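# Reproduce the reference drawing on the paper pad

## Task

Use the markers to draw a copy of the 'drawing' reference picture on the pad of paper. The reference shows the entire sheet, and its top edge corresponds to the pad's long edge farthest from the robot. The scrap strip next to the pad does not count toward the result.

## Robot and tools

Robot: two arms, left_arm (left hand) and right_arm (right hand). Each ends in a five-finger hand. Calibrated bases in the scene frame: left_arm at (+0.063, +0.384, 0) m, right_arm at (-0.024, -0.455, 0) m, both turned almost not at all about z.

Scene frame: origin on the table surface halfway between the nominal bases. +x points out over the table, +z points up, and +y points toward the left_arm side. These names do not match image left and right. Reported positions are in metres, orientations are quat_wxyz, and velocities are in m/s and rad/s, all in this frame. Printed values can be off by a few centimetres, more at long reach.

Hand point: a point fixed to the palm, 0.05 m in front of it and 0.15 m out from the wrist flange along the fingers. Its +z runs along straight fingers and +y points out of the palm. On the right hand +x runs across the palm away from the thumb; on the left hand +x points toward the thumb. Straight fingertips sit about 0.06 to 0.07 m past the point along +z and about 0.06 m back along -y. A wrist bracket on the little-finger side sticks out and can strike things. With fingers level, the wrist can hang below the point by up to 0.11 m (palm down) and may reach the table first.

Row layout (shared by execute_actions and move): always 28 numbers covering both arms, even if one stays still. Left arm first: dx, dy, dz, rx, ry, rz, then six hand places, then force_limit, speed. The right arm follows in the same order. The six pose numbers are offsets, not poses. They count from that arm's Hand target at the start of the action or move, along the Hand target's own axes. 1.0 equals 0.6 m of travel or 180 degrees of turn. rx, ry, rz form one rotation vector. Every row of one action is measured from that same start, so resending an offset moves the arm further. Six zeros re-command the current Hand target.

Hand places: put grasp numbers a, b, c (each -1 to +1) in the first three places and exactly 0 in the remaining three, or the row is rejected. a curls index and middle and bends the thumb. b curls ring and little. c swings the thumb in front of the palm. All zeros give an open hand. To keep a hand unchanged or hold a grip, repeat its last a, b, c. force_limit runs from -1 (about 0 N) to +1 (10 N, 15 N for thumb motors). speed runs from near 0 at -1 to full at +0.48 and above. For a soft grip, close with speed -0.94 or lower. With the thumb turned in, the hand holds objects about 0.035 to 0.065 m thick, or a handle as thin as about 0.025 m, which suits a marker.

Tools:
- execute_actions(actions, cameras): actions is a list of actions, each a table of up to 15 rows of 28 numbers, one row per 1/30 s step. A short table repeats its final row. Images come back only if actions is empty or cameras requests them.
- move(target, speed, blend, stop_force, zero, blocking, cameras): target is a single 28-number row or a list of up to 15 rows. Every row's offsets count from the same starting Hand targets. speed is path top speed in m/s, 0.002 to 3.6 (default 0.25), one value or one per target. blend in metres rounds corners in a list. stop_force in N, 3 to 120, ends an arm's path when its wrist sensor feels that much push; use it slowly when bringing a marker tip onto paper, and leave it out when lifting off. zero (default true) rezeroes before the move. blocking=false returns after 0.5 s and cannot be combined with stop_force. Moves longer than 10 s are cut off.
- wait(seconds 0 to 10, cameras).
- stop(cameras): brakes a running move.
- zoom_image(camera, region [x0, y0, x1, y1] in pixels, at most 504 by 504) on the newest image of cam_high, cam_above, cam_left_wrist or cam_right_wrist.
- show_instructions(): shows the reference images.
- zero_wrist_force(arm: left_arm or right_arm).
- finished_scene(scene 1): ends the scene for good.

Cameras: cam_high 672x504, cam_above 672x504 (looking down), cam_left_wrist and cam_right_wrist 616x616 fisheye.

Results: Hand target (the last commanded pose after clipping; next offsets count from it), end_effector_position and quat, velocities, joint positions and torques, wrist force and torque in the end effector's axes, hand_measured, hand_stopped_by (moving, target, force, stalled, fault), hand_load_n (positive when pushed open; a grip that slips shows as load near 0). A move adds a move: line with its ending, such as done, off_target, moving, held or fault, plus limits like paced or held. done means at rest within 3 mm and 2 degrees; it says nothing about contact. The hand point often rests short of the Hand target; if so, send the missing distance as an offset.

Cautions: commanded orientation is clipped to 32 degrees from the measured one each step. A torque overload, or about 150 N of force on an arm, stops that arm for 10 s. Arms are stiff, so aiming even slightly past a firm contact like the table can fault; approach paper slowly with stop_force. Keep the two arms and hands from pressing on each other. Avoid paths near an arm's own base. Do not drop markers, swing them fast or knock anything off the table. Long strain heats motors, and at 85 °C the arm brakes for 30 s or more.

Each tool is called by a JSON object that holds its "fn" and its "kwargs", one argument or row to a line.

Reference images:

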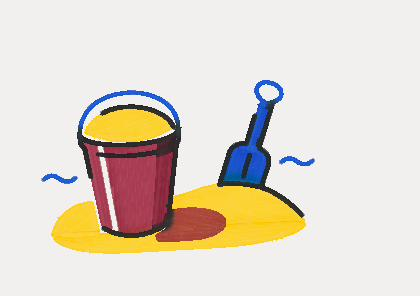

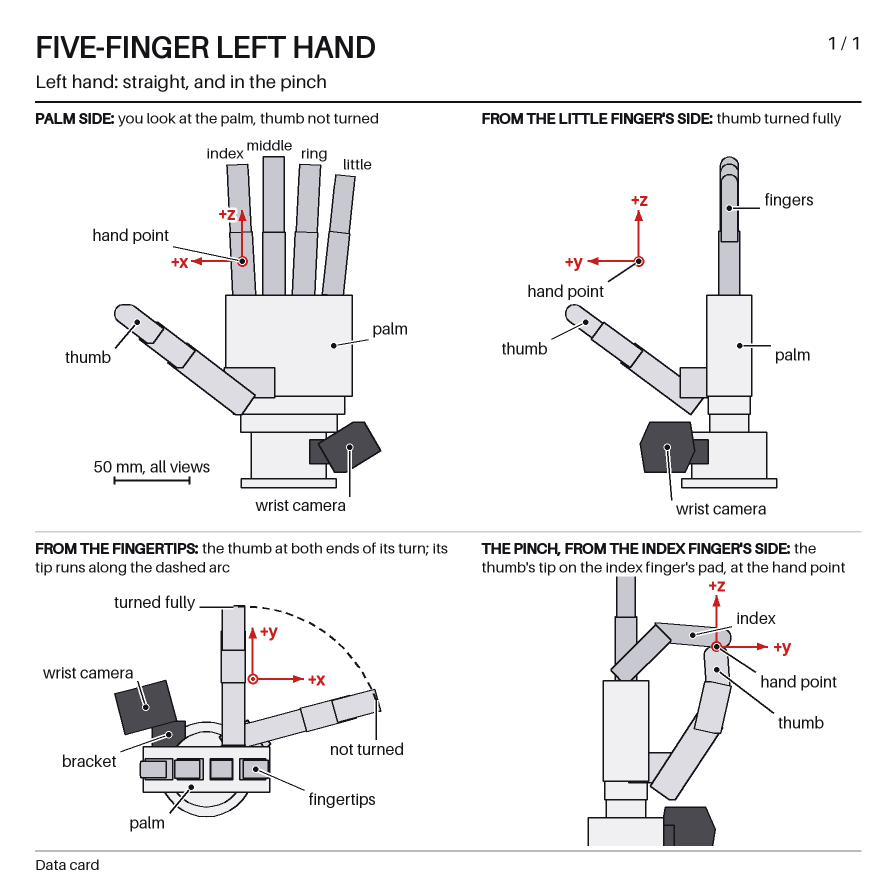

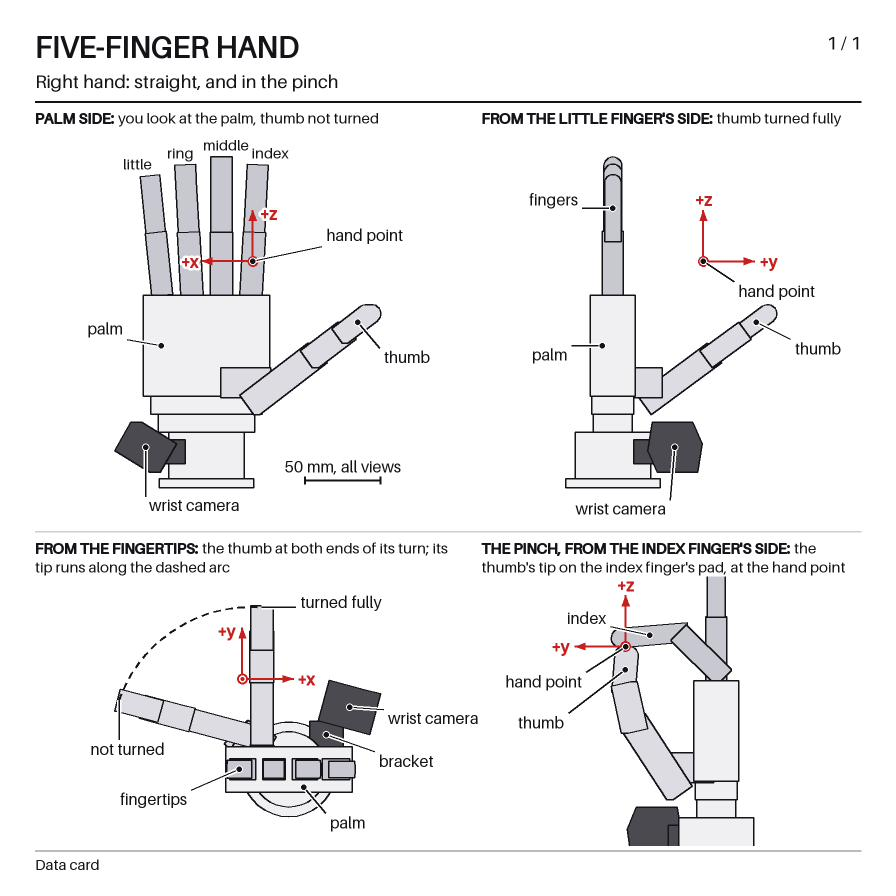

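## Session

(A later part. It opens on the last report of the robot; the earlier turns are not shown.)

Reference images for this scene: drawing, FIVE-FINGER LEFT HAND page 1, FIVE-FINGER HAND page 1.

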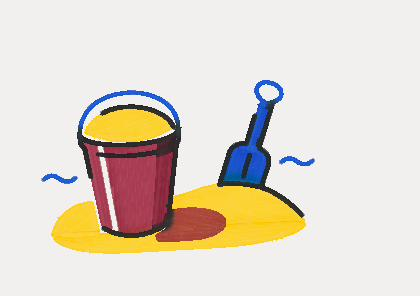

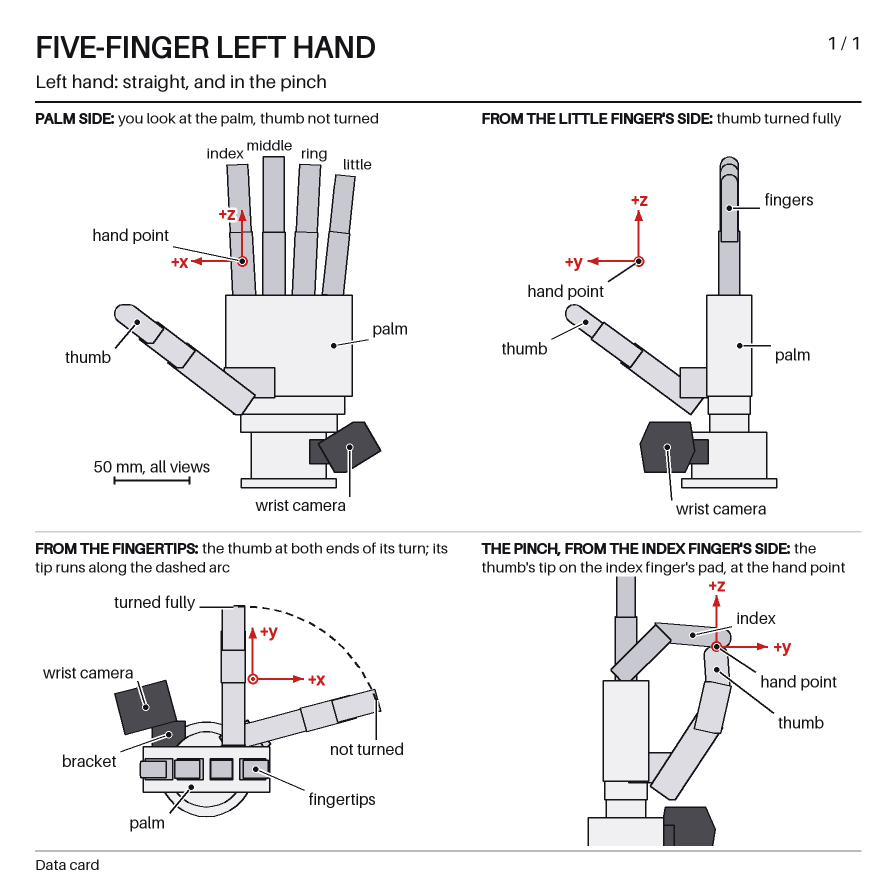

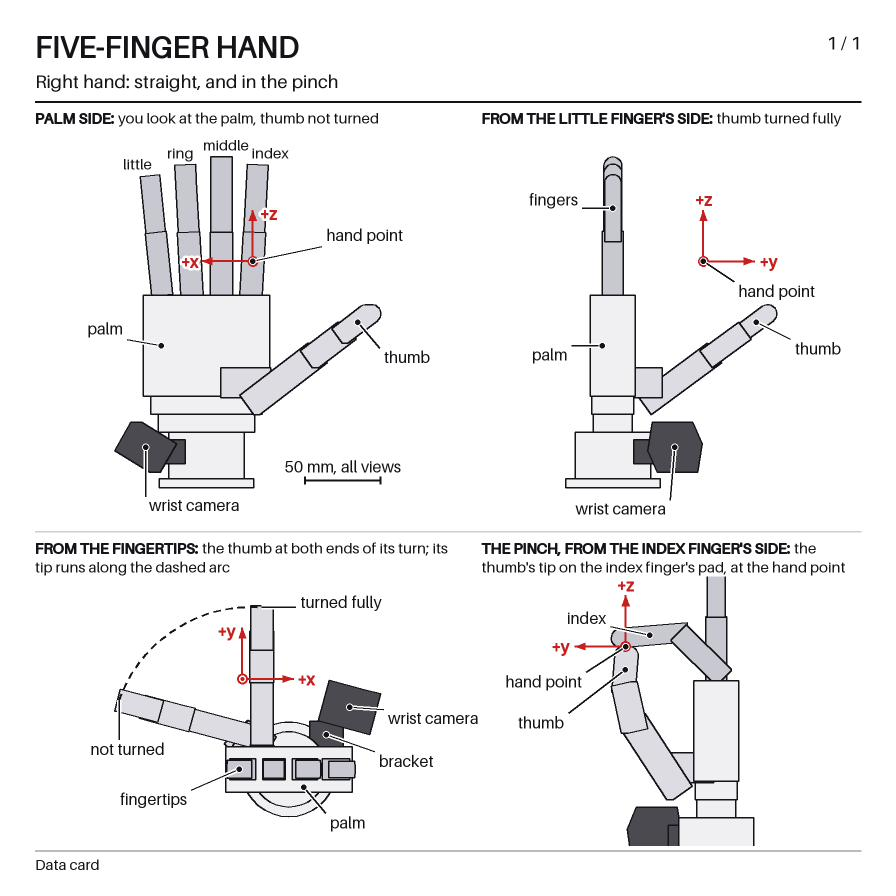

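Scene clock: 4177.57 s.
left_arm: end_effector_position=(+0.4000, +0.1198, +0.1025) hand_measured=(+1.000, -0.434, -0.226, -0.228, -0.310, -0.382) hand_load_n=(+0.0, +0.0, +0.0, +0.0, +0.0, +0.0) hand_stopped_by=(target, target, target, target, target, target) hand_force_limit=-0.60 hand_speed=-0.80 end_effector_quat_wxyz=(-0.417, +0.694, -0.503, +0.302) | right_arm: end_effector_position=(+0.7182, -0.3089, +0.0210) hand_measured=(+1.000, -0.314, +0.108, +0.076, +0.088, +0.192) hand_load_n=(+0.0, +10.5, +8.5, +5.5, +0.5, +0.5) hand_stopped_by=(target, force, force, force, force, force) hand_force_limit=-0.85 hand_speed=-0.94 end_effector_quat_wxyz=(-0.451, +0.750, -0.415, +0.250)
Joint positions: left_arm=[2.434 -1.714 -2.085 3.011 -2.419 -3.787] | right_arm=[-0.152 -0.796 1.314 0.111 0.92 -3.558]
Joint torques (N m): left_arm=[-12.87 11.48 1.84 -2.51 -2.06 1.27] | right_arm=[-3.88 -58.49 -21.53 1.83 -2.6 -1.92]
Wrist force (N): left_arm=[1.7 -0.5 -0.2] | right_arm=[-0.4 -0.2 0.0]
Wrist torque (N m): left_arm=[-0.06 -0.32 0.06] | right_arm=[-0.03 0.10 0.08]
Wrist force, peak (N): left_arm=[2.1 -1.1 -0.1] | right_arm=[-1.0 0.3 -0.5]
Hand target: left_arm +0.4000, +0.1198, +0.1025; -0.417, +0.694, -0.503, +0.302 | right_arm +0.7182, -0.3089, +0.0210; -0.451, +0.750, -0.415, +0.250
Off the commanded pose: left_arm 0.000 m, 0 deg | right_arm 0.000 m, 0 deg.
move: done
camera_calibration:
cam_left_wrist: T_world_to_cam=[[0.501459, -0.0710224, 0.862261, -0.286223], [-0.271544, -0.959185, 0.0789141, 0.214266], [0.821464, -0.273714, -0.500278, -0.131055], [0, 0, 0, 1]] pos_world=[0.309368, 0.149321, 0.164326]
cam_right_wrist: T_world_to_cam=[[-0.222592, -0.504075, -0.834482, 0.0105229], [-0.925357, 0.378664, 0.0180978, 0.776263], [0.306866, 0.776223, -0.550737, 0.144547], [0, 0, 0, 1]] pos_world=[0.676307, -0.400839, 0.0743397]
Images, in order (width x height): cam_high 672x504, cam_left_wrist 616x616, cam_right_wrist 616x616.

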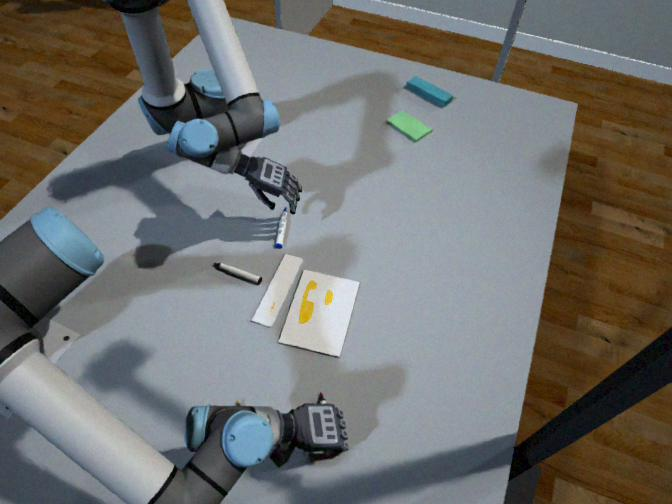

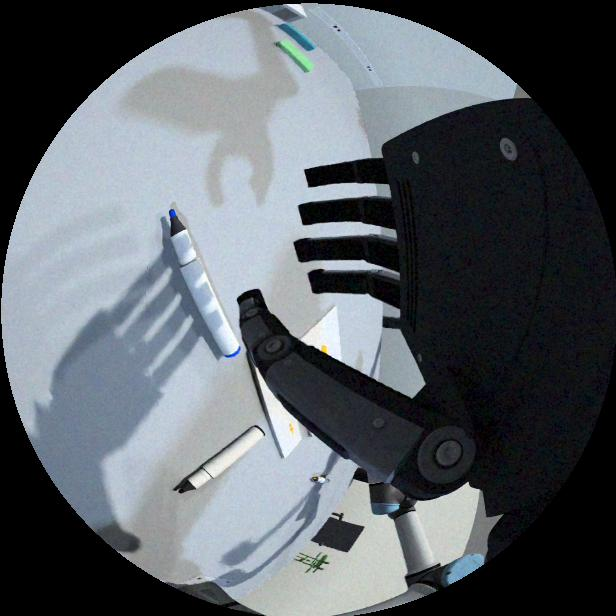

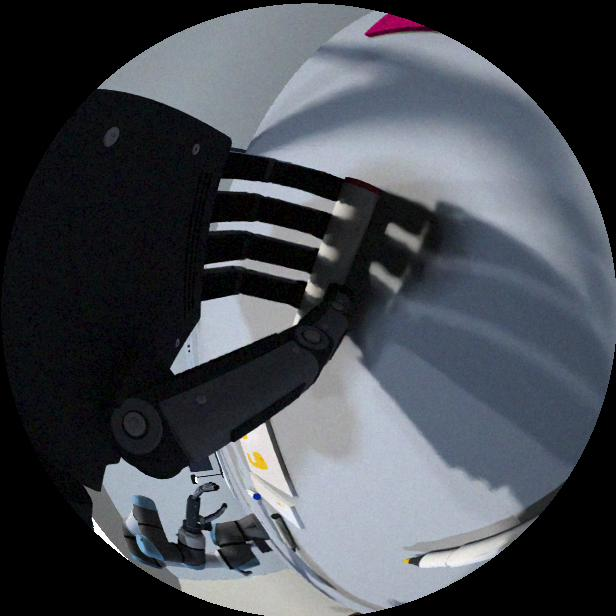

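{"fn": "move", "kwargs": {
  "target": [
    [0,0,0,0,0,0,0,0,0,0,0,0,-0.5,-0.2,0,-0.0727,-0.0763,0,0,0,0.8,0.7,1,0,0,0,-0.85,-0.94],
    [0.0197,-0.1737,0.1583,-0.0194,0.2272,0.2064,0,0,0,0,0,0,-0.5,-0.2,-0.3997,-0.1982,-0.0853,0.1374,-0.0233,-0.5326,0.8,0.7,1,0,0,0,-0.85,-0.94],
    [0.0997,-0.1095,0.2873,-0.0388,0.4545,0.4127,0,0,0,0,0,0,-0.5,-0.2,-0.5382,-0.1262,-0.0077,0.1374,-0.0233,-0.5326,0.8,0.7,1,0,0,0,-0.85,-0.94]
  ],
  "blend": [0.01,0.03,0],
  "speed": [0.08,0.25,0.2],
  "cameras": ["cam_high","cam_above","cam_right_wrist","cam_left_wrist"]
}}

Scene clock: 4249.13 s.
left_arm: end_effector_position=(+0.5926, +0.1198, +0.0796) hand_measured=(-1.000, -1.000, -1.000, -1.000, -1.000, -1.000) hand_load_n=(+0.0, +0.0, +0.0, +0.0, +0.0, +0.0) hand_stopped_by=(target, target, target, target, target, target) hand_force_limit=-0.50 hand_speed=-0.20 end_effector_quat_wxyz=(+0.062, +0.045, +0.938, -0.337) | right_arm: end_effector_position=(+0.5734, -0.0185, +0.0898) hand_measured=(+1.000, -0.314, +0.108, +0.076, +0.088, +0.192) hand_load_n=(+0.0, +10.5, +8.0, +6.0, +0.5, +0.5) hand_stopped_by=(target, force, force, force, force, force) hand_force_limit=-0.85 hand_speed=-0.94 end_effector_quat_wxyz=(-0.264, +0.714, +0.345, +0.549)
Joint positions: left_arm=[3.096 -2.278 -1.278 2.127 -0.883 -1.56] | right_arm=[0.397 -1.055 1.756 -0.399 1.046 -4.869]
Joint torques (N m): left_arm=[13.53 51.63 9.86 -3.24 2.38 1.31] | right_arm=[-8.33 -49.38 -16.68 1.79 -2.83 -2.3]
Wrist force (N): left_arm=[0.8 0.3 -1.0] | right_arm=[0.0 0.4 0.9]
Wrist torque (N m): left_arm=[0.20 -0.21 0.13] | right_arm=[-0.04 -0.02 0.08]
Wrist force, peak (N): left_arm=[2.2 -0.6 -0.1] | right_arm=[1.0 0.8 0.7]
Hand target: left_arm +0.5926, +0.1199, +0.0796; +0.062, +0.045, +0.938, -0.337 | right_arm +0.5734, -0.0186, +0.0898; -0.264, +0.714, +0.345, +0.549
Off the commanded pose: left_arm 0.000 m, 0 deg | right_arm 0.000 m, 0 deg.
move: done; blend cut to 0 m at target 1
camera_calibration:
cam_left_wrist: T_world_to_cam=[[-0.344346, -0.73769, 0.580723, 0.240503], [-0.83849, 0.519895, 0.163229, 0.42051], [-0.422328, -0.430723, -0.79757, 0.478878], [0, 0, 0, 1]] pos_world=[0.637653, 0.16506, 0.173633]
cam_right_wrist: T_world_to_cam=[[0.785656, -0.539708, 0.302425, -0.498818], [-0.244665, -0.720036, -0.649374, 0.180345], [0.568229, 0.436192, -0.697748, -0.141476], [0, 0, 0, 1]] pos_world=[0.516414, -0.0776499, 0.169252]

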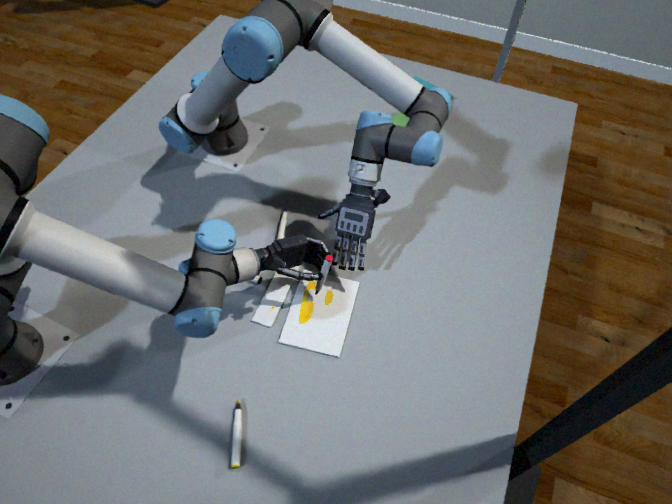

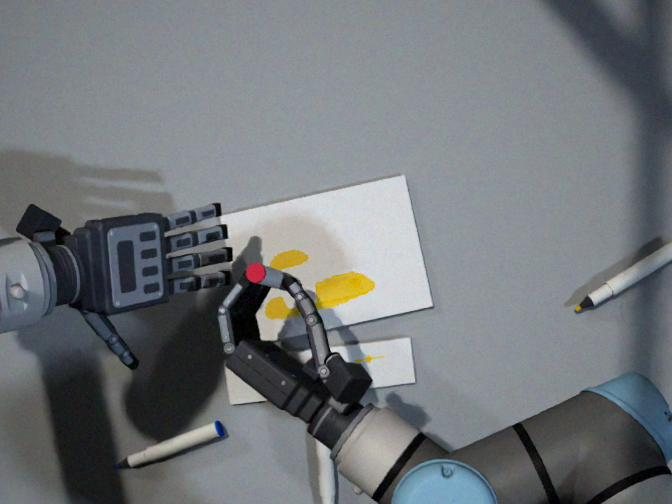

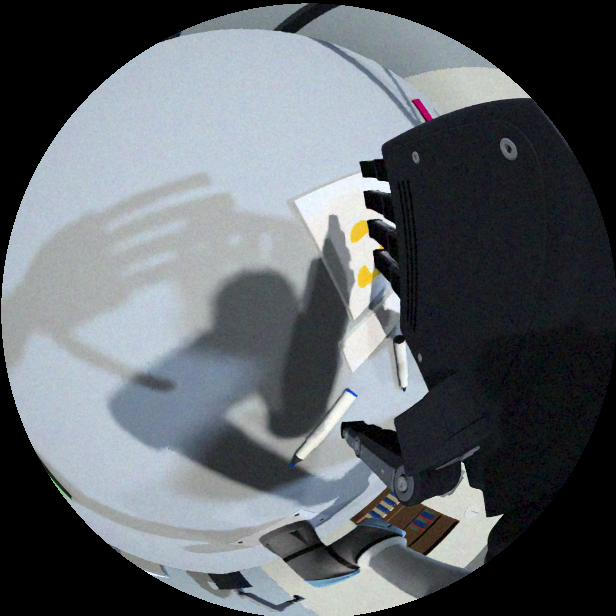

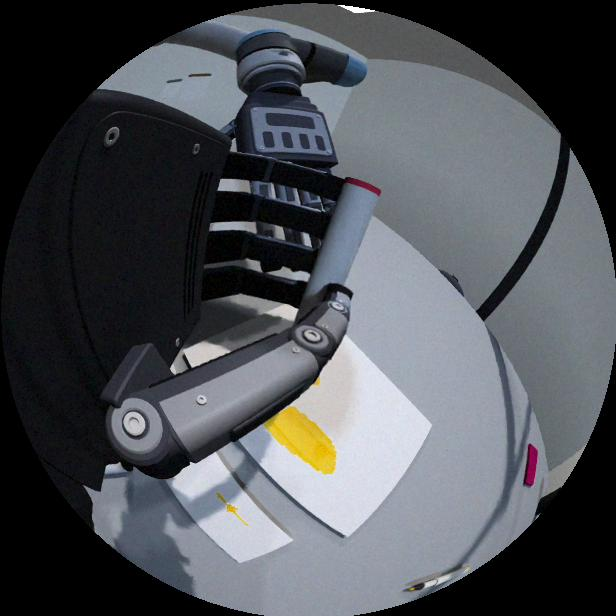

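{"fn": "move", "kwargs": {
  "target": [
    [0.0134,0.0574,0.0700,0,0,0,0,0,0,0,0,0,-0.5,-0.2,-0.0222,0,0.0060,0,0,0,0.8,0.7,1,0,0,0,-0.85,-0.94],
    [0.0155,0.0663,0.0809,0,0,0,0,0,0,0,0,0,-0.5,-0.2,-0.0319,0,0.0085,0,0,0,0.8,0.7,1,0,0,0,-0.85,-0.94]
  ],
  "speed": [0.05,0.005],
  "stop_force": 4,
  "cameras": []
}}

{"fn": "move", "kwargs": {
  "target": [0,0,0,0,0,0,0,0,0,0,0,0,-0.5,-0.2,-0.0193,0,0.0052,0,0,0,0.8,0.7,1,0,0,0,-0.85,-0.94],
  "speed": 0.003,
  "stop_force": 3,
  "cameras": []
}}

{"fn": "move", "kwargs": {
  "target": [0,0,0,0,0,0,0,0,0,0,0,0,-0.5,-0.2,0.0081,0,-0.0022,0,0,0,0.8,0.7,1,0,0,0,-0.85,-0.94],
  "speed": 0.05,
  "cameras": ["cam_above"]
}}

Scene clock: 4279.33 s.
left_arm: end_effector_position=(+0.5927, +0.1199, +0.0202) hand_measured=(-1.000, -1.000, -1.000, -1.000, -1.000, -1.000) hand_load_n=(+0.0, +0.0, +0.0, +0.5, +0.0, +0.0) hand_stopped_by=(target, target, target, target, target, target) hand_force_limit=-0.50 hand_speed=-0.20 end_effector_quat_wxyz=(+0.062, +0.045, +0.938, -0.337) | right_arm: end_effector_position=(+0.5734, -0.0185, +0.0719) hand_measured=(+1.000, -0.314, +0.108, +0.076, +0.088, +0.192) hand_load_n=(-1.0, +10.5, +8.0, +5.5, +1.0, +0.5) hand_stopped_by=(target, force, force, force, force, force) hand_force_limit=-0.85 hand_speed=-0.94 end_effector_quat_wxyz=(-0.264, +0.714, +0.345, +0.549)
Joint positions: left_arm=[3.096 -2.345 -1.328 2.243 -0.883 -1.56] | right_arm=[0.397 -1.026 1.768 -0.439 1.046 -4.869]
Joint torques (N m): left_arm=[8.07 58.18 23.58 -3.64 1.7 -0.77] | right_arm=[-5.17 -45.94 -18.06 2.75 -0.75 -2.46]
Wrist force (N): left_arm=[0.0 -2.2 -4.7] | right_arm=[4.7 0.5 0.8]
Wrist torque (N m): left_arm=[0.42 -0.28 0.11] | right_arm=[0.02 -0.07 0.09]
Wrist force, peak (N): left_arm=[-0.1 -3.2 -6.3] | right_arm=[5.7 0.3 0.7]
Hand target: left_arm +0.5927, +0.1199, +0.0202; +0.062, +0.045, +0.938, -0.337 (not the last commanded pose) | right_arm +0.5734, -0.0185, +0.0719; -0.264, +0.714, +0.345, +0.549 (not the last commanded pose)
Off the commanded pose: left_arm 0.004 m, 0 deg | right_arm 0.002 m, 0 deg.
move: contact (left_arm, right_arm); path passed 1 of 2 targets
No camera images: "cameras" was empty.

Scene clock: 4280.57 s.
left_arm: end_effector_position=(+0.5927, +0.1199, +0.0202) hand_measured=(-1.000, -1.000, -1.000, -1.000, -1.000, -1.000) hand_load_n=(-0.5, +0.0, +0.0, +0.5, +0.0, +0.0) hand_stopped_by=(target, target, target, target, target, target) hand_force_limit=-0.50 hand_speed=-0.20 end_effector_quat_wxyz=(+0.062, +0.045, +0.938, -0.337) | right_arm: end_effector_position=(+0.5735, -0.0185, +0.0715) hand_measured=(+1.000, -0.314, +0.108, +0.076, +0.088, +0.192) hand_load_n=(-2.0, +10.5, +7.5, +6.0, +1.0, +0.5) hand_stopped_by=(target, force, force, force, force, force) hand_force_limit=-0.85 hand_speed=-0.94 end_effector_quat_wxyz=(-0.264, +0.714, +0.345, +0.549)
Joint positions: left_arm=[3.096 -2.345 -1.328 2.243 -0.883 -1.56] | right_arm=[0.397 -1.025 1.768 -0.441 1.046 -4.869]
Joint torques (N m): left_arm=[8.6 57.61 24.39 -3.73 1.54 -0.48] | right_arm=[-5.48 -43.72 -17.21 3.63 -0.13 -1.38]
Wrist force (N): left_arm=[0.1 -2.3 -5.0] | right_arm=[8.0 0.0 0.9]
Wrist torque (N m): left_arm=[0.42 -0.28 0.11] | right_arm=[-0.02 -0.04 0.06]
Wrist force, peak (N): left_arm=[0.1 -2.2 -5.2] | right_arm=[9.2 -0.1 0.8]
Hand target: left_arm +0.5927, +0.1199, +0.0202; +0.062, +0.045, +0.938, -0.337 | right_arm +0.5735, -0.0185, +0.0715; -0.264, +0.714, +0.345, +0.549 (not the last commanded pose)
Off the commanded pose: left_arm 0.000 m, 0 deg | right_arm 0.012 m, 0 deg.
move: contact (right_arm)
No camera images: "cameras" was empty.

Scene clock: 4281.27 s.
left_arm: end_effector_position=(+0.5927, +0.1199, +0.0202) hand_measured=(-1.000, -1.000, -1.000, -1.000, -1.000, -1.000) hand_load_n=(-0.5, +0.0, +0.0, +0.5, +0.0, +0.0) hand_stopped_by=(target, target, target, target, target, target) hand_force_limit=-0.50 hand_speed=-0.20 end_effector_quat_wxyz=(+0.062, +0.045, +0.938, -0.337) | right_arm: end_effector_position=(+0.5735, -0.0185, +0.0767) hand_measured=(+1.000, -0.314, +0.108, +0.076, +0.088, +0.192) hand_load_n=(-0.5, +10.5, +8.0, +6.0, +0.5, +0.5) hand_stopped_by=(target, force, force, force, force, force) hand_force_limit=-0.85 hand_speed=-0.94 end_effector_quat_wxyz=(-0.264, +0.714, +0.345, +0.549)
Joint positions: left_arm=[3.096 -2.345 -1.328 2.243 -0.883 -1.56] | right_arm=[0.397 -1.034 1.765 -0.429 1.046 -4.869]
Joint torques (N m): left_arm=[9.47 58.08 24.45 -3.81 1.72 -0.37] | right_arm=[-7.98 -36.58 -23.31 -0.83 -0.7 -1.06]
Wrist force (N): left_arm=[0.1 -2.2 -4.8] | right_arm=[0.5 0.3 0.6]
Wrist torque (N m): left_arm=[0.42 -0.29 0.12] | right_arm=[-0.03 -0.08 0.13]
Wrist force, peak (N): left_arm=[0.4 -2.2 -5.0] | right_arm=[7.6 0.0 0.8]
Hand target: left_arm +0.5927, +0.1199, +0.0202; +0.062, +0.045, +0.938, -0.337 | right_arm +0.5735, -0.0185, +0.0766; -0.264, +0.714, +0.345, +0.549
Off the commanded pose: left_arm 0.000 m, 0 deg | right_arm 0.000 m, 0 deg.
move: done
Images, in order (width x height): cam_above 672x504.

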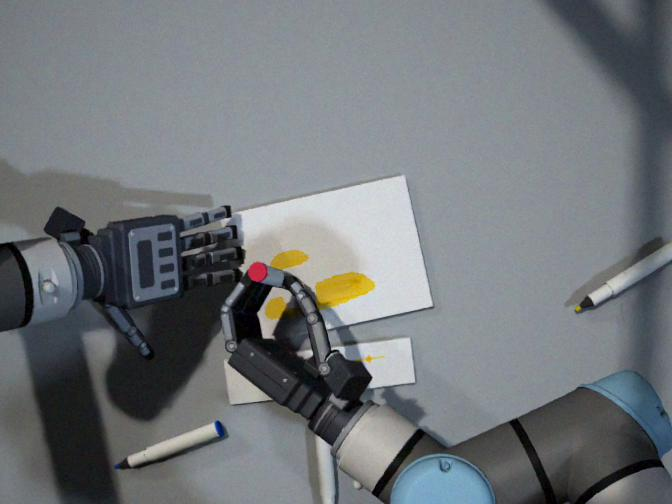

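{"fn": "move", "kwargs": {
  "target": [0.00012,0.00052,0.00064,0,0,0,0,0,0,0,0,0,-0.5,-0.2,-0.0263,0.0410,-0.2493,0,0,0,0.8,0.7,1,0,0,0,-0.85,-0.94],
  "speed": 0.25,
  "cameras": ["cam_above"]
}}

{"fn": "zoom_image", "kwargs": {
  "camera": "cam_above",
  "region": [210, 165, 440, 355]
}}

Scene clock: 4306.67 s.
left_arm: end_effector_position=(+0.5927, +0.1199, +0.0197) hand_measured=(-1.000, -1.000, -1.000, -1.000, -1.000, -1.000) hand_load_n=(-0.5, +0.0, +0.0, +1.0, +0.0, +0.0) hand_stopped_by=(target, target, target, target, target, target) hand_force_limit=-0.50 hand_speed=-0.20 end_effector_quat_wxyz=(+0.062, +0.045, +0.938, -0.337) | right_arm: end_effector_position=(+0.5002, -0.1501, +0.0998) hand_measured=(+1.000, -0.314, +0.108, +0.076, +0.088, +0.192) hand_load_n=(-0.5, +10.0, +8.0, +6.0, +0.5, +0.0) hand_stopped_by=(target, force, force, force, force, force) hand_force_limit=-0.85 hand_speed=-0.94 end_effector_quat_wxyz=(-0.264, +0.714, +0.345, +0.549)
Joint positions: left_arm=[3.096 -2.345 -1.328 2.243 -0.883 -1.56] | right_arm=[0.122 -1.308 2.126 -0.446 0.786 -4.983]
Joint torques (N m): left_arm=[8.06 30.16 -0.28 0.39 0.57 0.36] | right_arm=[-7.96 -34.28 -11.2 -2.66 -0.27 2.29]
Wrist force (N): left_arm=[-0.6 -5.4 -11.3] | right_arm=[0.5 0.1 1.0]
Wrist torque (N m): left_arm=[0.88 -0.40 0.12] | right_arm=[-0.07 -0.10 0.10]
Wrist force, peak (N): left_arm=[-0.5 -5.3 -11.4] | right_arm=[0.5 0.3 2.7]
Hand target: left_arm +0.5927, +0.1199, +0.0197; +0.062, +0.045, +0.938, -0.337 | right_arm +0.5001, -0.1501, +0.0998; -0.264, +0.714, +0.345, +0.549
Off the commanded pose: left_arm 0.000 m, 0 deg | right_arm 0.000 m, 0 deg.
move: done
Images, in order (width x height): cam_above 672x504.

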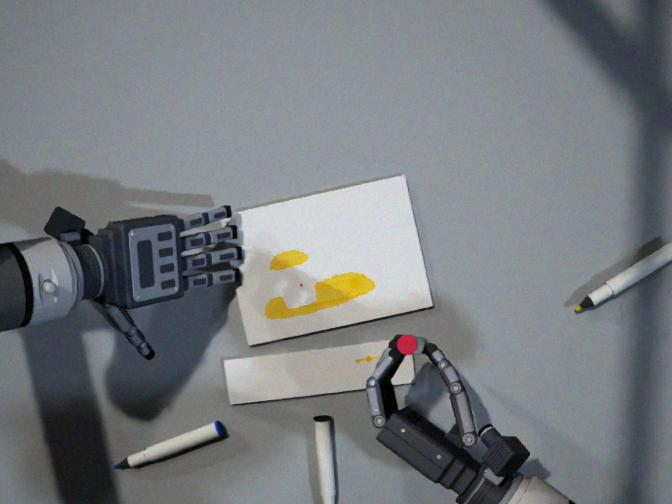

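Scaled by 2.191.

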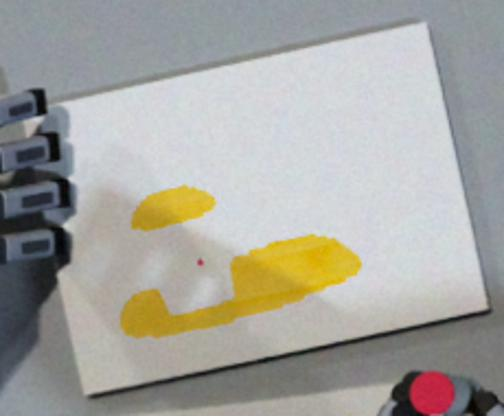

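{"fn": "show_instructions", "kwargs": {

}}

Reference images for this scene: drawing, FIVE-FINGER LEFT HAND page 1, FIVE-FINGER HAND page 1.

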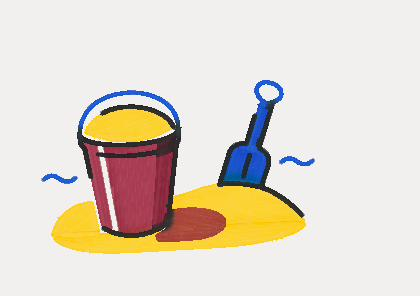

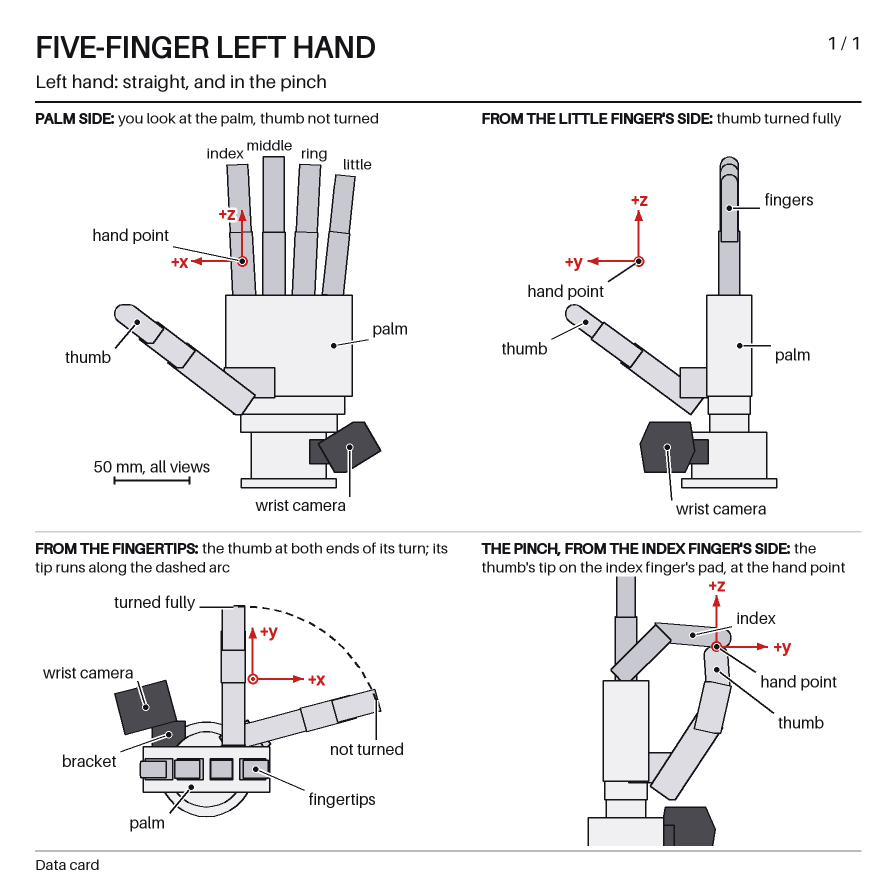

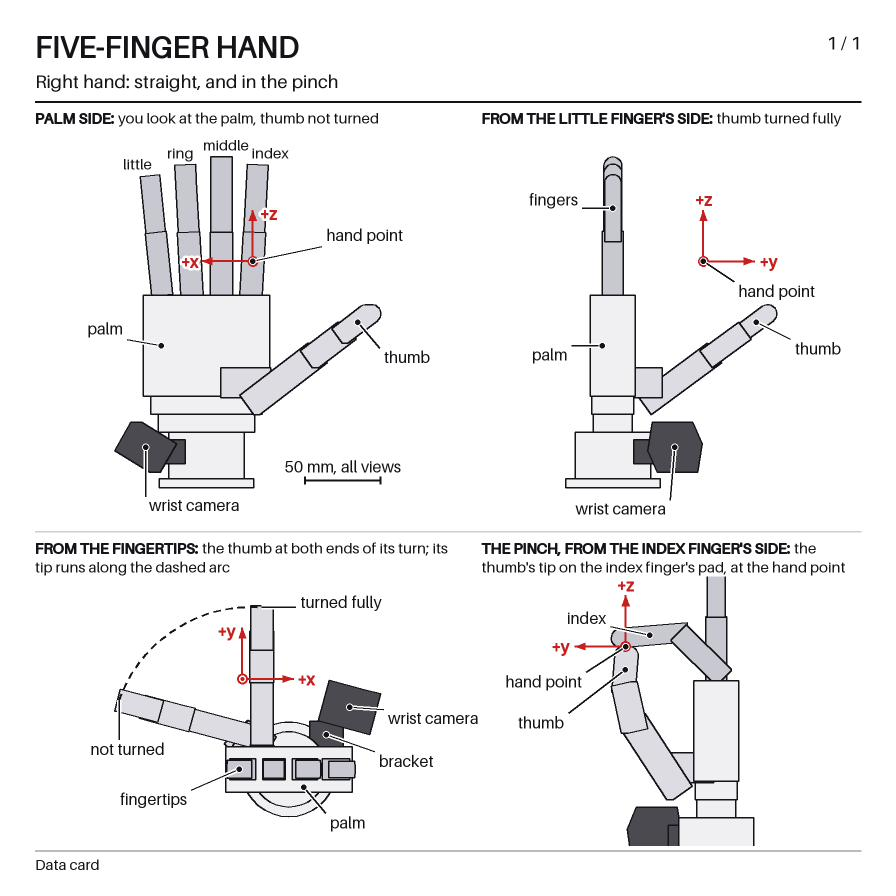

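{"fn": "move", "kwargs": {
  "target": [0,0,0,0,0,0,0,0,0,0,0,0,-0.5,-0.2,0.0363,-0.0401,0.2938,0,0,0,0.8,0.7,1,0,0,0,-0.85,-0.94],
  "speed": 0.2,
  "cameras": []
}}

{"fn": "move", "kwargs": {
  "target": [
    [0,0,0,0,0,0,0,0,0,0,0,0,-0.5,-0.2,-0.004665,0,0.001252,0,0,0,0.8,0.7,1,0,0,0,-0.85,-0.94],
    [0,0,0,0,0,0,0,0,0,0,0,0,-0.5,-0.2,-0.010425,0.027088,-0.020244,0,0,0,0.8,0.7,1,0,0,0,-0.85,-0.94],
    [0,0,0,0,0,0,0,0,0,0,0,0,-0.5,-0.2,-0.013071,0.046731,-0.030122,0,0,0,0.8,0.7,1,0,0,0,-0.85,-0.94],
    [0,0,0,0,0,0,0,0,0,0,0,0,-0.5,-0.2,-0.005009,-0.001019,-0.000032,0,0,0,0.8,0.7,1,0,0,0,-0.85,-0.94],
    [0,0,0,0,0,0,0,0,0,0,0,0,-0.5,-0.2,-0.013656,0.044268,-0.032304,0,0,0,0.8,0.7,1,0,0,0,-0.85,-0.94],
    [0,0,0,0,0,0,0,0,0,0,0,0,-0.5,-0.2,-0.005353,-0.002038,-0.001315,0,0,0,0.8,0.7,1,0,0,0,-0.85,-0.94],
    [0,0,0,0,0,0,0,0,0,0,0,0,-0.5,-0.2,-0.014241,0.041805,-0.034486,0,0,0,0.8,0.7,1,0,0,0,-0.85,-0.94],
    [0,0,0,0,0,0,0,0,0,0,0,0,-0.5,-0.2,-0.005682,-0.003118,-0.002544,0,0,0,0.8,0.7,1,0,0,0,-0.85,-0.94],
    [0,0,0,0,0,0,0,0,0,0,0,0,-0.5,-0.2,-0.01484,0.039402,-0.036723,0,0,0,0.8,0.7,1,0,0,0,-0.85,-0.94],
    [0,0,0,0,0,0,0,0,0,0,0,0,-0.5,-0.2,-0.006026,-0.004137,-0.003828,0,0,0,0.8,0.7,1,0,0,0,-0.85,-0.94],
    [0,0,0,0,0,0,0,0,0,0,0,0,-0.5,-0.2,-0.015424,0.036939,-0.038904,0,0,0,0.8,0.7,1,0,0,0,-0.85,-0.94],
    [0,0,0,0,0,0,0,0,0,0,0,0,-0.5,-0.2,-0.006449,-0.005441,-0.005405,0,0,0,0.8,0.7,1,0,0,0,-0.85,-0.94],
    [0,0,0,0,0,0,0,0,0,0,0,0,-0.5,-0.2,-0.01593,0.034762,-0.040793,0,0,0,0.8,0.7,1,0,0,0,-0.85,-0.94],
    [0,0,0,0,0,0,0,0,0,0,0,0,-0.5,-0.2,-0.006856,-0.006806,-0.006926,0,0,0,0.8,0.7,1,0,0,0,-0.85,-0.94],
    [0,0,0,0,0,0,0,0,0,0,0,0,-0.5,-0.2,-0.002191,-0.006806,-0.008178,0,0,0,0.8,0.7,1,0,0,0,-0.85,-0.94]
  ],
  "blend": [0.0005,0.0005,0.0005,0.0005,0.0005,0.0005,0.0005,0.0005,0.0005,0.0005,0.0005,0.0005,0.0005,0.0005,0],
  "speed": [0.03,0.08,0.08,0.08,0.08,0.08,0.08,0.08,0.08,0.08,0.08,0.08,0.08,0.08,0.05],
  "cameras": ["cam_above"]
}}

Scene clock: 4505.87 s.
left_arm: end_effector_position=(+0.5927, +0.1199, +0.0197) hand_measured=(-1.000, -1.000, -1.000, -1.000, -1.000, -1.000) hand_load_n=(+0.0, +0.0, +0.0, +1.0, +0.0, +0.0) hand_stopped_by=(target, target, target, target, target, target) hand_force_limit=-0.50 hand_speed=-0.20 end_effector_quat_wxyz=(+0.062, +0.045, +0.938, -0.337) | right_arm: end_effector_position=(+0.5909, +0.0025, +0.0755) hand_measured=(+1.000, -0.314, +0.108, +0.076, +0.088, +0.192) hand_load_n=(-0.5, +10.5, +8.0, +6.0, +0.5, +0.5) hand_stopped_by=(target, force, force, force, force, force) hand_force_limit=-0.85 hand_speed=-0.94 end_effector_quat_wxyz=(-0.264, +0.714, +0.345, +0.549)
Joint positions: left_arm=[3.096 -2.345 -1.328 2.243 -0.883 -1.56] | right_arm=[0.424 -0.984 1.68 -0.399 1.072 -4.859]
Joint torques (N m): left_arm=[3.42 30.27 0.66 -1.65 -1.51 -0.08] | right_arm=[2.46 -36.27 -24.68 -3.29 -2.11 -2.84]
Wrist force (N): left_arm=[-0.2 -5.4 -11.3] | right_arm=[0.6 0.6 0.8]
Wrist torque (N m): left_arm=[0.88 -0.48 0.15] | right_arm=[-0.01 -0.11 0.17]
Wrist force, peak (N): left_arm=[-0.7 -5.5 -11.7] | right_arm=[0.3 0.1 2.4]
Hand target: left_arm +0.5927, +0.1199, +0.0197; +0.062, +0.045, +0.938, -0.337 | right_arm +0.5909, +0.0025, +0.0755; -0.264, +0.714, +0.345, +0.549
Off the commanded pose: left_arm 0.000 m, 0 deg | right_arm 0.000 m, 0 deg.
move: done
No camera images: "cameras" was empty.

Scene clock: 4511.63 s.
left_arm: end_effector_position=(+0.5927, +0.1199, +0.0197) hand_measured=(-1.000, -1.000, -1.000, -1.000, -1.000, -1.000) hand_load_n=(+0.0, +0.0, +0.0, +1.0, +0.0, +0.0) hand_stopped_by=(target, target, target, target, target, target) hand_force_limit=-0.50 hand_speed=-0.20 end_effector_quat_wxyz=(+0.062, +0.045, +0.938, -0.337) | right_arm: end_effector_position=(+0.5846, +0.0011, +0.0756) hand_measured=(+1.000, -0.314, +0.108, +0.076, +0.088, +0.192) hand_load_n=(-0.5, +10.0, +8.0, +6.0, +1.0, +0.0) hand_stopped_by=(target, force, force, force, force, force) hand_force_limit=-0.85 hand_speed=-0.94 end_effector_quat_wxyz=(-0.264, +0.714, +0.345, +0.549)
Joint positions: left_arm=[3.096 -2.345 -1.328 2.243 -0.883 -1.56] | right_arm=[0.426 -0.995 1.699 -0.408 1.074 -4.859]
Joint torques (N m): left_arm=[-2.62 30.76 -0.39 -2.51 -1.48 -0.96] | right_arm=[-2.53 -33.31 -9.66 -3.3 -3.07 -2.98]
Wrist force (N): left_arm=[-0.4 -5.4 -11.2] | right_arm=[0.1 0.3 0.9]
Wrist torque (N m): left_arm=[0.87 -0.43 0.13] | right_arm=[-0.05 -0.04 0.09]
Wrist force, peak (N): left_arm=[-0.4 -5.4 -11.7] | right_arm=[2.6 -0.2 0.9]
Hand target: left_arm +0.5927, +0.1199, +0.0197; +0.062, +0.045, +0.938, -0.337 | right_arm +0.5846, +0.0011, +0.0755; -0.264, +0.714, +0.345, +0.549
Off the commanded pose: left_arm 0.000 m, 0 deg | right_arm 0.000 m, 0 deg.
move: done
Images, in order (width x height): cam_above 672x504.

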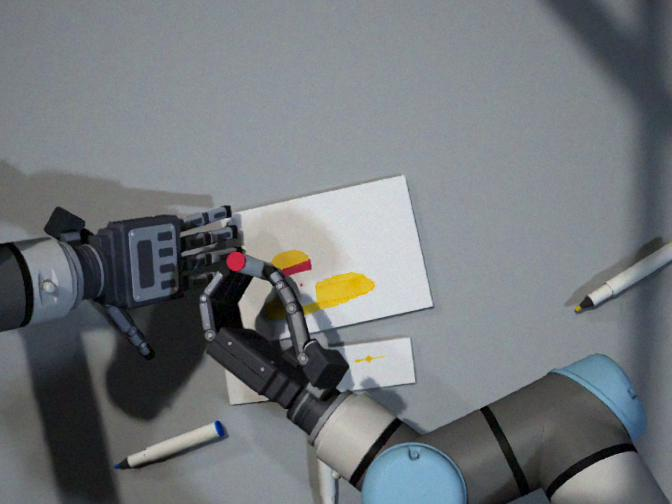

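{"fn": "zoom_image", "kwargs": {
  "camera": "cam_above",
  "region": [240, 225, 400, 345]
}}

Scaled by 3.150.

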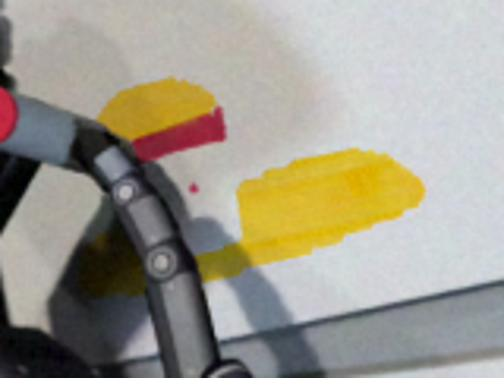

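{"fn": "move", "kwargs": {
  "target": [
    [0,0,0,0,0,0,0,0,0,0,0,0,-0.5,-0.2,-0.004826,0,0.001295,0,0,0,0.8,0.7,1,0,0,0,-0.85,-0.94],
    [0,0,0,0,0,0,0,0,0,0,0,0,-0.5,-0.2,-0.014455,0.038983,-0.034643,0,0,0,0.8,0.7,1,0,0,0,-0.85,-0.94],
    [0,0,0,0,0,0,0,0,0,0,0,0,-0.5,-0.2,-0.005484,-0.00216,-0.001162,0,0,0,0.8,0.7,1,0,0,0,-0.85,-0.94],
    [0,0,0,0,0,0,0,0,0,0,0,0,-0.5,-0.2,-0.01504,0.03652,-0.036824,0,0,0,0.8,0.7,1,0,0,0,-0.85,-0.94],
    [0,0,0,0,0,0,0,0,0,0,0,0,-0.5,-0.2,-0.006158,-0.004258,-0.003675,0,0,0,0.8,0.7,1,0,0,0,-0.85,-0.94],
    [0,0,0,0,0,0,0,0,0,0,0,0,-0.5,-0.2,-0.015609,0.033997,-0.038951,0,0,0,0.8,0.7,1,0,0,0,-0.85,-0.94],
    [0,0,0,0,0,0,0,0,0,0,0,0,-0.5,-0.2,-0.006831,-0.006357,-0.006187,0,0,0,0.8,0.7,1,0,0,0,-0.85,-0.94],
    [0,0,0,0,0,0,0,0,0,0,0,0,-0.5,-0.2,-0.016194,0.031534,-0.041133,0,0,0,0.8,0.7,1,0,0,0,-0.85,-0.94],
    [0,0,0,0,0,0,0,0,0,0,0,0,-0.5,-0.2,-0.007504,-0.008456,-0.008699,0,0,0,0.8,0.7,1,0,0,0,-0.85,-0.94],
    [0,0,0,0,0,0,0,0,0,0,0,0,-0.5,-0.2,-0.016779,0.029071,-0.043315,0,0,0,0.8,0.7,1,0,0,0,-0.85,-0.94],
    [0,0,0,0,0,0,0,0,0,0,0,0,-0.5,-0.2,-0.008177,-0.010555,-0.011211,0,0,0,0.8,0.7,1,0,0,0,-0.85,-0.94],
    [0,0,0,0,0,0,0,0,0,0,0,0,-0.5,-0.2,-0.017363,0.026608,-0.045496,0,0,0,0.8,0.7,1,0,0,0,-0.85,-0.94],
    [0,0,0,0,0,0,0,0,0,0,0,0,-0.5,-0.2,-0.00885,-0.012654,-0.013724,0,0,0,0.8,0.7,1,0,0,0,-0.85,-0.94],
    [0,0,0,0,0,0,0,0,0,0,0,0,-0.5,-0.2,-0.017933,0.024084,-0.047623,0,0,0,0.8,0.7,1,0,0,0,-0.85,-0.94],
    [0,0,0,0,0,0,0,0,0,0,0,0,-0.5,-0.2,-0.013107,0.024084,-0.048918,0,0,0,0.8,0.7,1,0,0,0,-0.85,-0.94]
  ],
  "blend": [0.0005,0.0005,0.0005,0.0005,0.0005,0.0005,0.0005,0.0005,0.0005,0.0005,0.0005,0.0005,0.0005,0.0005,0],
  "speed": [0.03,0.08,0.08,0.08,0.08,0.08,0.08,0.08,0.08,0.08,0.08,0.08,0.08,0.08,0.05],
  "cameras": ["cam_above"]
}}

Scene clock: 4572.73 s.
left_arm: end_effector_position=(+0.5927, +0.1199, +0.0197) hand_measured=(-1.000, -1.000, -1.000, -1.000, -1.000, -1.000) hand_load_n=(+0.0, +0.0, +0.0, +1.0, +0.0, -0.5) hand_stopped_by=(target, target, target, target, target, target) hand_force_limit=-0.50 hand_speed=-0.20 end_effector_quat_wxyz=(+0.062, +0.045, +0.938, -0.337) | right_arm: end_effector_position=(+0.5769, -0.0317, +0.0755) hand_measured=(+1.000, -0.314, +0.108, +0.076, +0.088, +0.192) hand_load_n=(-0.5, +10.5, +8.0, +6.0, +1.0, +0.0) hand_stopped_by=(target, force, force, force, force, force) hand_force_limit=-0.85 hand_speed=-0.94 end_effector_quat_wxyz=(-0.264, +0.714, +0.345, +0.549)
Joint positions: left_arm=[3.096 -2.345 -1.328 2.243 -0.883 -1.56] | right_arm=[0.369 -1.04 1.779 -0.433 1.019 -4.879]
Joint torques (N m): left_arm=[-12.79 36.22 -0.25 -2.3 -1.38 -1.2] | right_arm=[4.15 -29.76 -23.22 -2.43 2.82 2.46]
Wrist force (N): left_arm=[-0.7 -6.3 -10.1] | right_arm=[0.3 0.4 0.8]
Wrist torque (N m): left_arm=[0.85 -0.43 0.14] | right_arm=[-0.01 -0.08 0.24]
Wrist force, peak (N): left_arm=[-0.5 -5.6 -11.7] | right_arm=[3.8 -0.7 0.7]
Hand target: left_arm +0.5927, +0.1199, +0.0197; +0.062, +0.045, +0.938, -0.337 | right_arm +0.5769, -0.0317, +0.0755; -0.264, +0.714, +0.345, +0.549
Off the commanded pose: left_arm 0.000 m, 0 deg | right_arm 0.000 m, 0 deg.
move: done
Images, in order (width x height): cam_above 672x504.

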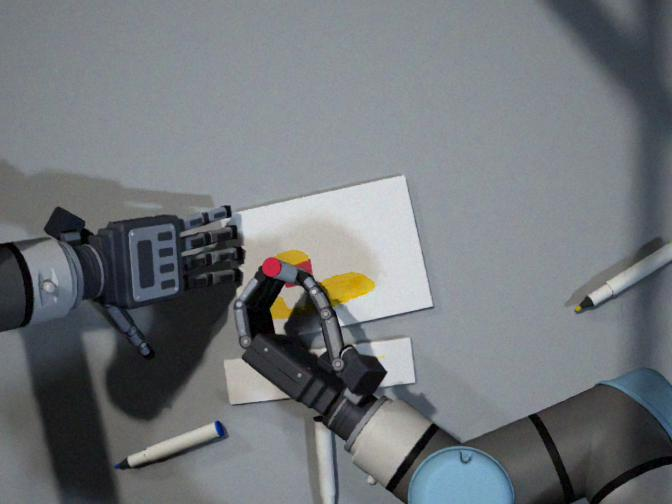

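{"fn": "move", "kwargs": {
  "target": [
    [0,0,0,0,0,0,0,0,0,0,0,0,-0.5,-0.2,-0.004826,0,0.001295,0,0,0,0.8,0.7,1,0,0,0,-0.85,-0.94],
    [0,0,0,0,0,0,0,0,0,0,0,0,-0.5,-0.2,0.003584,-0.038837,0.032682,0,0,0,0.8,0.7,1,0,0,0,-0.85,-0.94],
    [0,0,0,0,0,0,0,0,0,0,0,0,-0.5,-0.2,-0.005411,-0.002463,-0.000887,0,0,0,0.8,0.7,1,0,0,0,-0.85,-0.94],
    [0,0,0,0,0,0,0,0,0,0,0,0,-0.5,-0.2,0.002911,-0.040935,0.03017,0,0,0,0.8,0.7,1,0,0,0,-0.85,-0.94],
    [0,0,0,0,0,0,0,0,0,0,0,0,-0.5,-0.2,-0.005995,-0.004926,-0.003069,0,0,0,0.8,0.7,1,0,0,0,-0.85,-0.94],
    [0,0,0,0,0,0,0,0,0,0,0,0,-0.5,-0.2,0.002237,-0.043034,0.027657,0,0,0,0.8,0.7,1,0,0,0,-0.85,-0.94],
    [0,0,0,0,0,0,0,0,0,0,0,0,-0.5,-0.2,-0.006565,-0.00745,-0.005195,0,0,0,0.8,0.7,1,0,0,0,-0.85,-0.94],
    [0,0,0,0,0,0,0,0,0,0,0,0,-0.5,-0.2,0.001564,-0.045133,0.025145,0,0,0,0.8,0.7,1,0,0,0,-0.85,-0.94],
    [0,0,0,0,0,0,0,0,0,0,0,0,-0.5,-0.2,-0.007149,-0.009913,-0.007377,0,0,0,0.8,0.7,1,0,0,0,-0.85,-0.94],
    [0,0,0,0,0,0,0,0,0,0,0,0,-0.5,-0.2,0.000891,-0.047232,0.022633,0,0,0,0.8,0.7,1,0,0,0,-0.85,-0.94],
    [0,0,0,0,0,0,0,0,0,0,0,0,-0.5,-0.2,-0.007734,-0.012376,-0.009559,0,0,0,0.8,0.7,1,0,0,0,-0.85,-0.94],
    [0,0,0,0,0,0,0,0,0,0,0,0,-0.5,-0.2,0.000218,-0.049331,0.02012,0,0,0,0.8,0.7,1,0,0,0,-0.85,-0.94],
    [0,0,0,0,0,0,0,0,0,0,0,0,-0.5,-0.2,-0.008319,-0.014839,-0.011741,0,0,0,0.8,0.7,1,0,0,0,-0.85,-0.94],
    [0,0,0,0,0,0,0,0,0,0,0,0,-0.5,-0.2,-0.000455,-0.05143,0.017608,0,0,0,0.8,0.7,1,0,0,0,-0.85,-0.94],
    [0,0,0,0,0,0,0,0,0,0,0,0,-0.5,-0.2,0.004371,-0.05143,0.016313,0,0,0,0.8,0.7,1,0,0,0,-0.85,-0.94]
  ],
  "blend": [0.0005,0.0005,0.0005,0.0005,0.0005,0.0005,0.0005,0.0005,0.0005,0.0005,0.0005,0.0005,0.0005,0.0005,0],
  "speed": [0.03,0.08,0.08,0.08,0.08,0.08,0.08,0.08,0.08,0.08,0.08,0.08,0.08,0.08,0.05],
  "cameras": ["cam_above"]
}}

Scene clock: 4618.13 s.
left_arm: end_effector_position=(+0.5927, +0.1199, +0.0197) hand_measured=(-1.000, -1.000, -1.000, -1.000, -1.000, -1.000) hand_load_n=(+0.0, +0.0, +0.0, +1.0, -0.5, +0.0) hand_stopped_by=(target, target, target, target, target, target) hand_force_limit=-0.50 hand_speed=-0.20 end_effector_quat_wxyz=(+0.062, +0.045, +0.938, -0.337) | right_arm: end_effector_position=(+0.5591, -0.0045, +0.0755) hand_measured=(+1.000, -0.314, +0.108, +0.076, +0.088, +0.192) hand_load_n=(+0.0, +10.5, +8.0, +6.0, +1.0, +0.0) hand_stopped_by=(target, force, force, force, force, force) hand_force_limit=-0.85 hand_speed=-0.94 end_effector_quat_wxyz=(-0.264, +0.714, +0.345, +0.549) end_effector_velocity=(+0.000, +0.000, +0.000) end_effector_angular_velocity=(+0.000, -0.004, +0.001)
Joint positions: left_arm=[3.096 -2.345 -1.328 2.243 -0.883 -1.56] | right_arm=[0.435 -1.039 1.777 -0.443 1.082 -4.856]
Joint velocities: left_arm=[within noise] | right_arm=[0.001 0.001 0.001 -0.005 0 -0.002]
Joint torques (N m): left_arm=[-13.19 43.96 1.08 -2.17 -1.28 -1.08] | right_arm=[-2.26 -28.76 -8.16 -3.24 -3.02 -3.16]
Wrist force (N): left_arm=[-1.0 -6.4 -10.3] | right_arm=[0.3 0.4 0.7]
Wrist torque (N m): left_arm=[0.84 -0.39 0.12] | right_arm=[-0.03 -0.06 0.10]
Wrist force, peak (N): left_arm=[-0.7 -6.6 -10.5] | right_arm=[2.0 -0.5 1.1]
Hand target: left_arm +0.5927, +0.1199, +0.0197; +0.062, +0.045, +0.938, -0.337 | right_arm +0.5591, -0.0045, +0.0754; -0.264, +0.714, +0.345, +0.549
Off the commanded pose: left_arm 0.000 m, 0 deg | right_arm 0.000 m, 0 deg.
move: done
Images, in order (width x height): cam_above 672x504.

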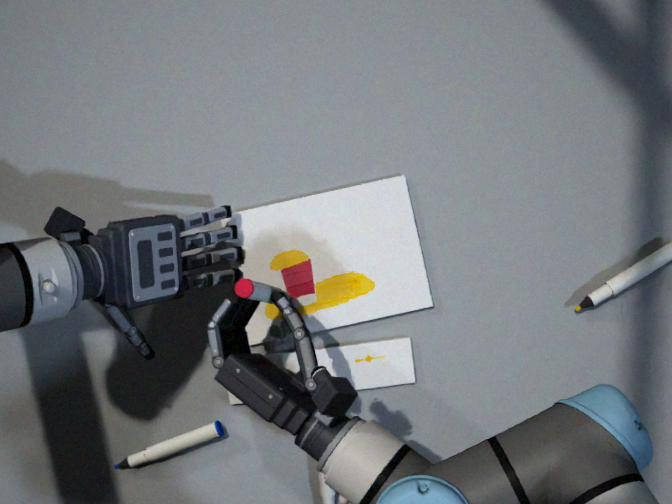

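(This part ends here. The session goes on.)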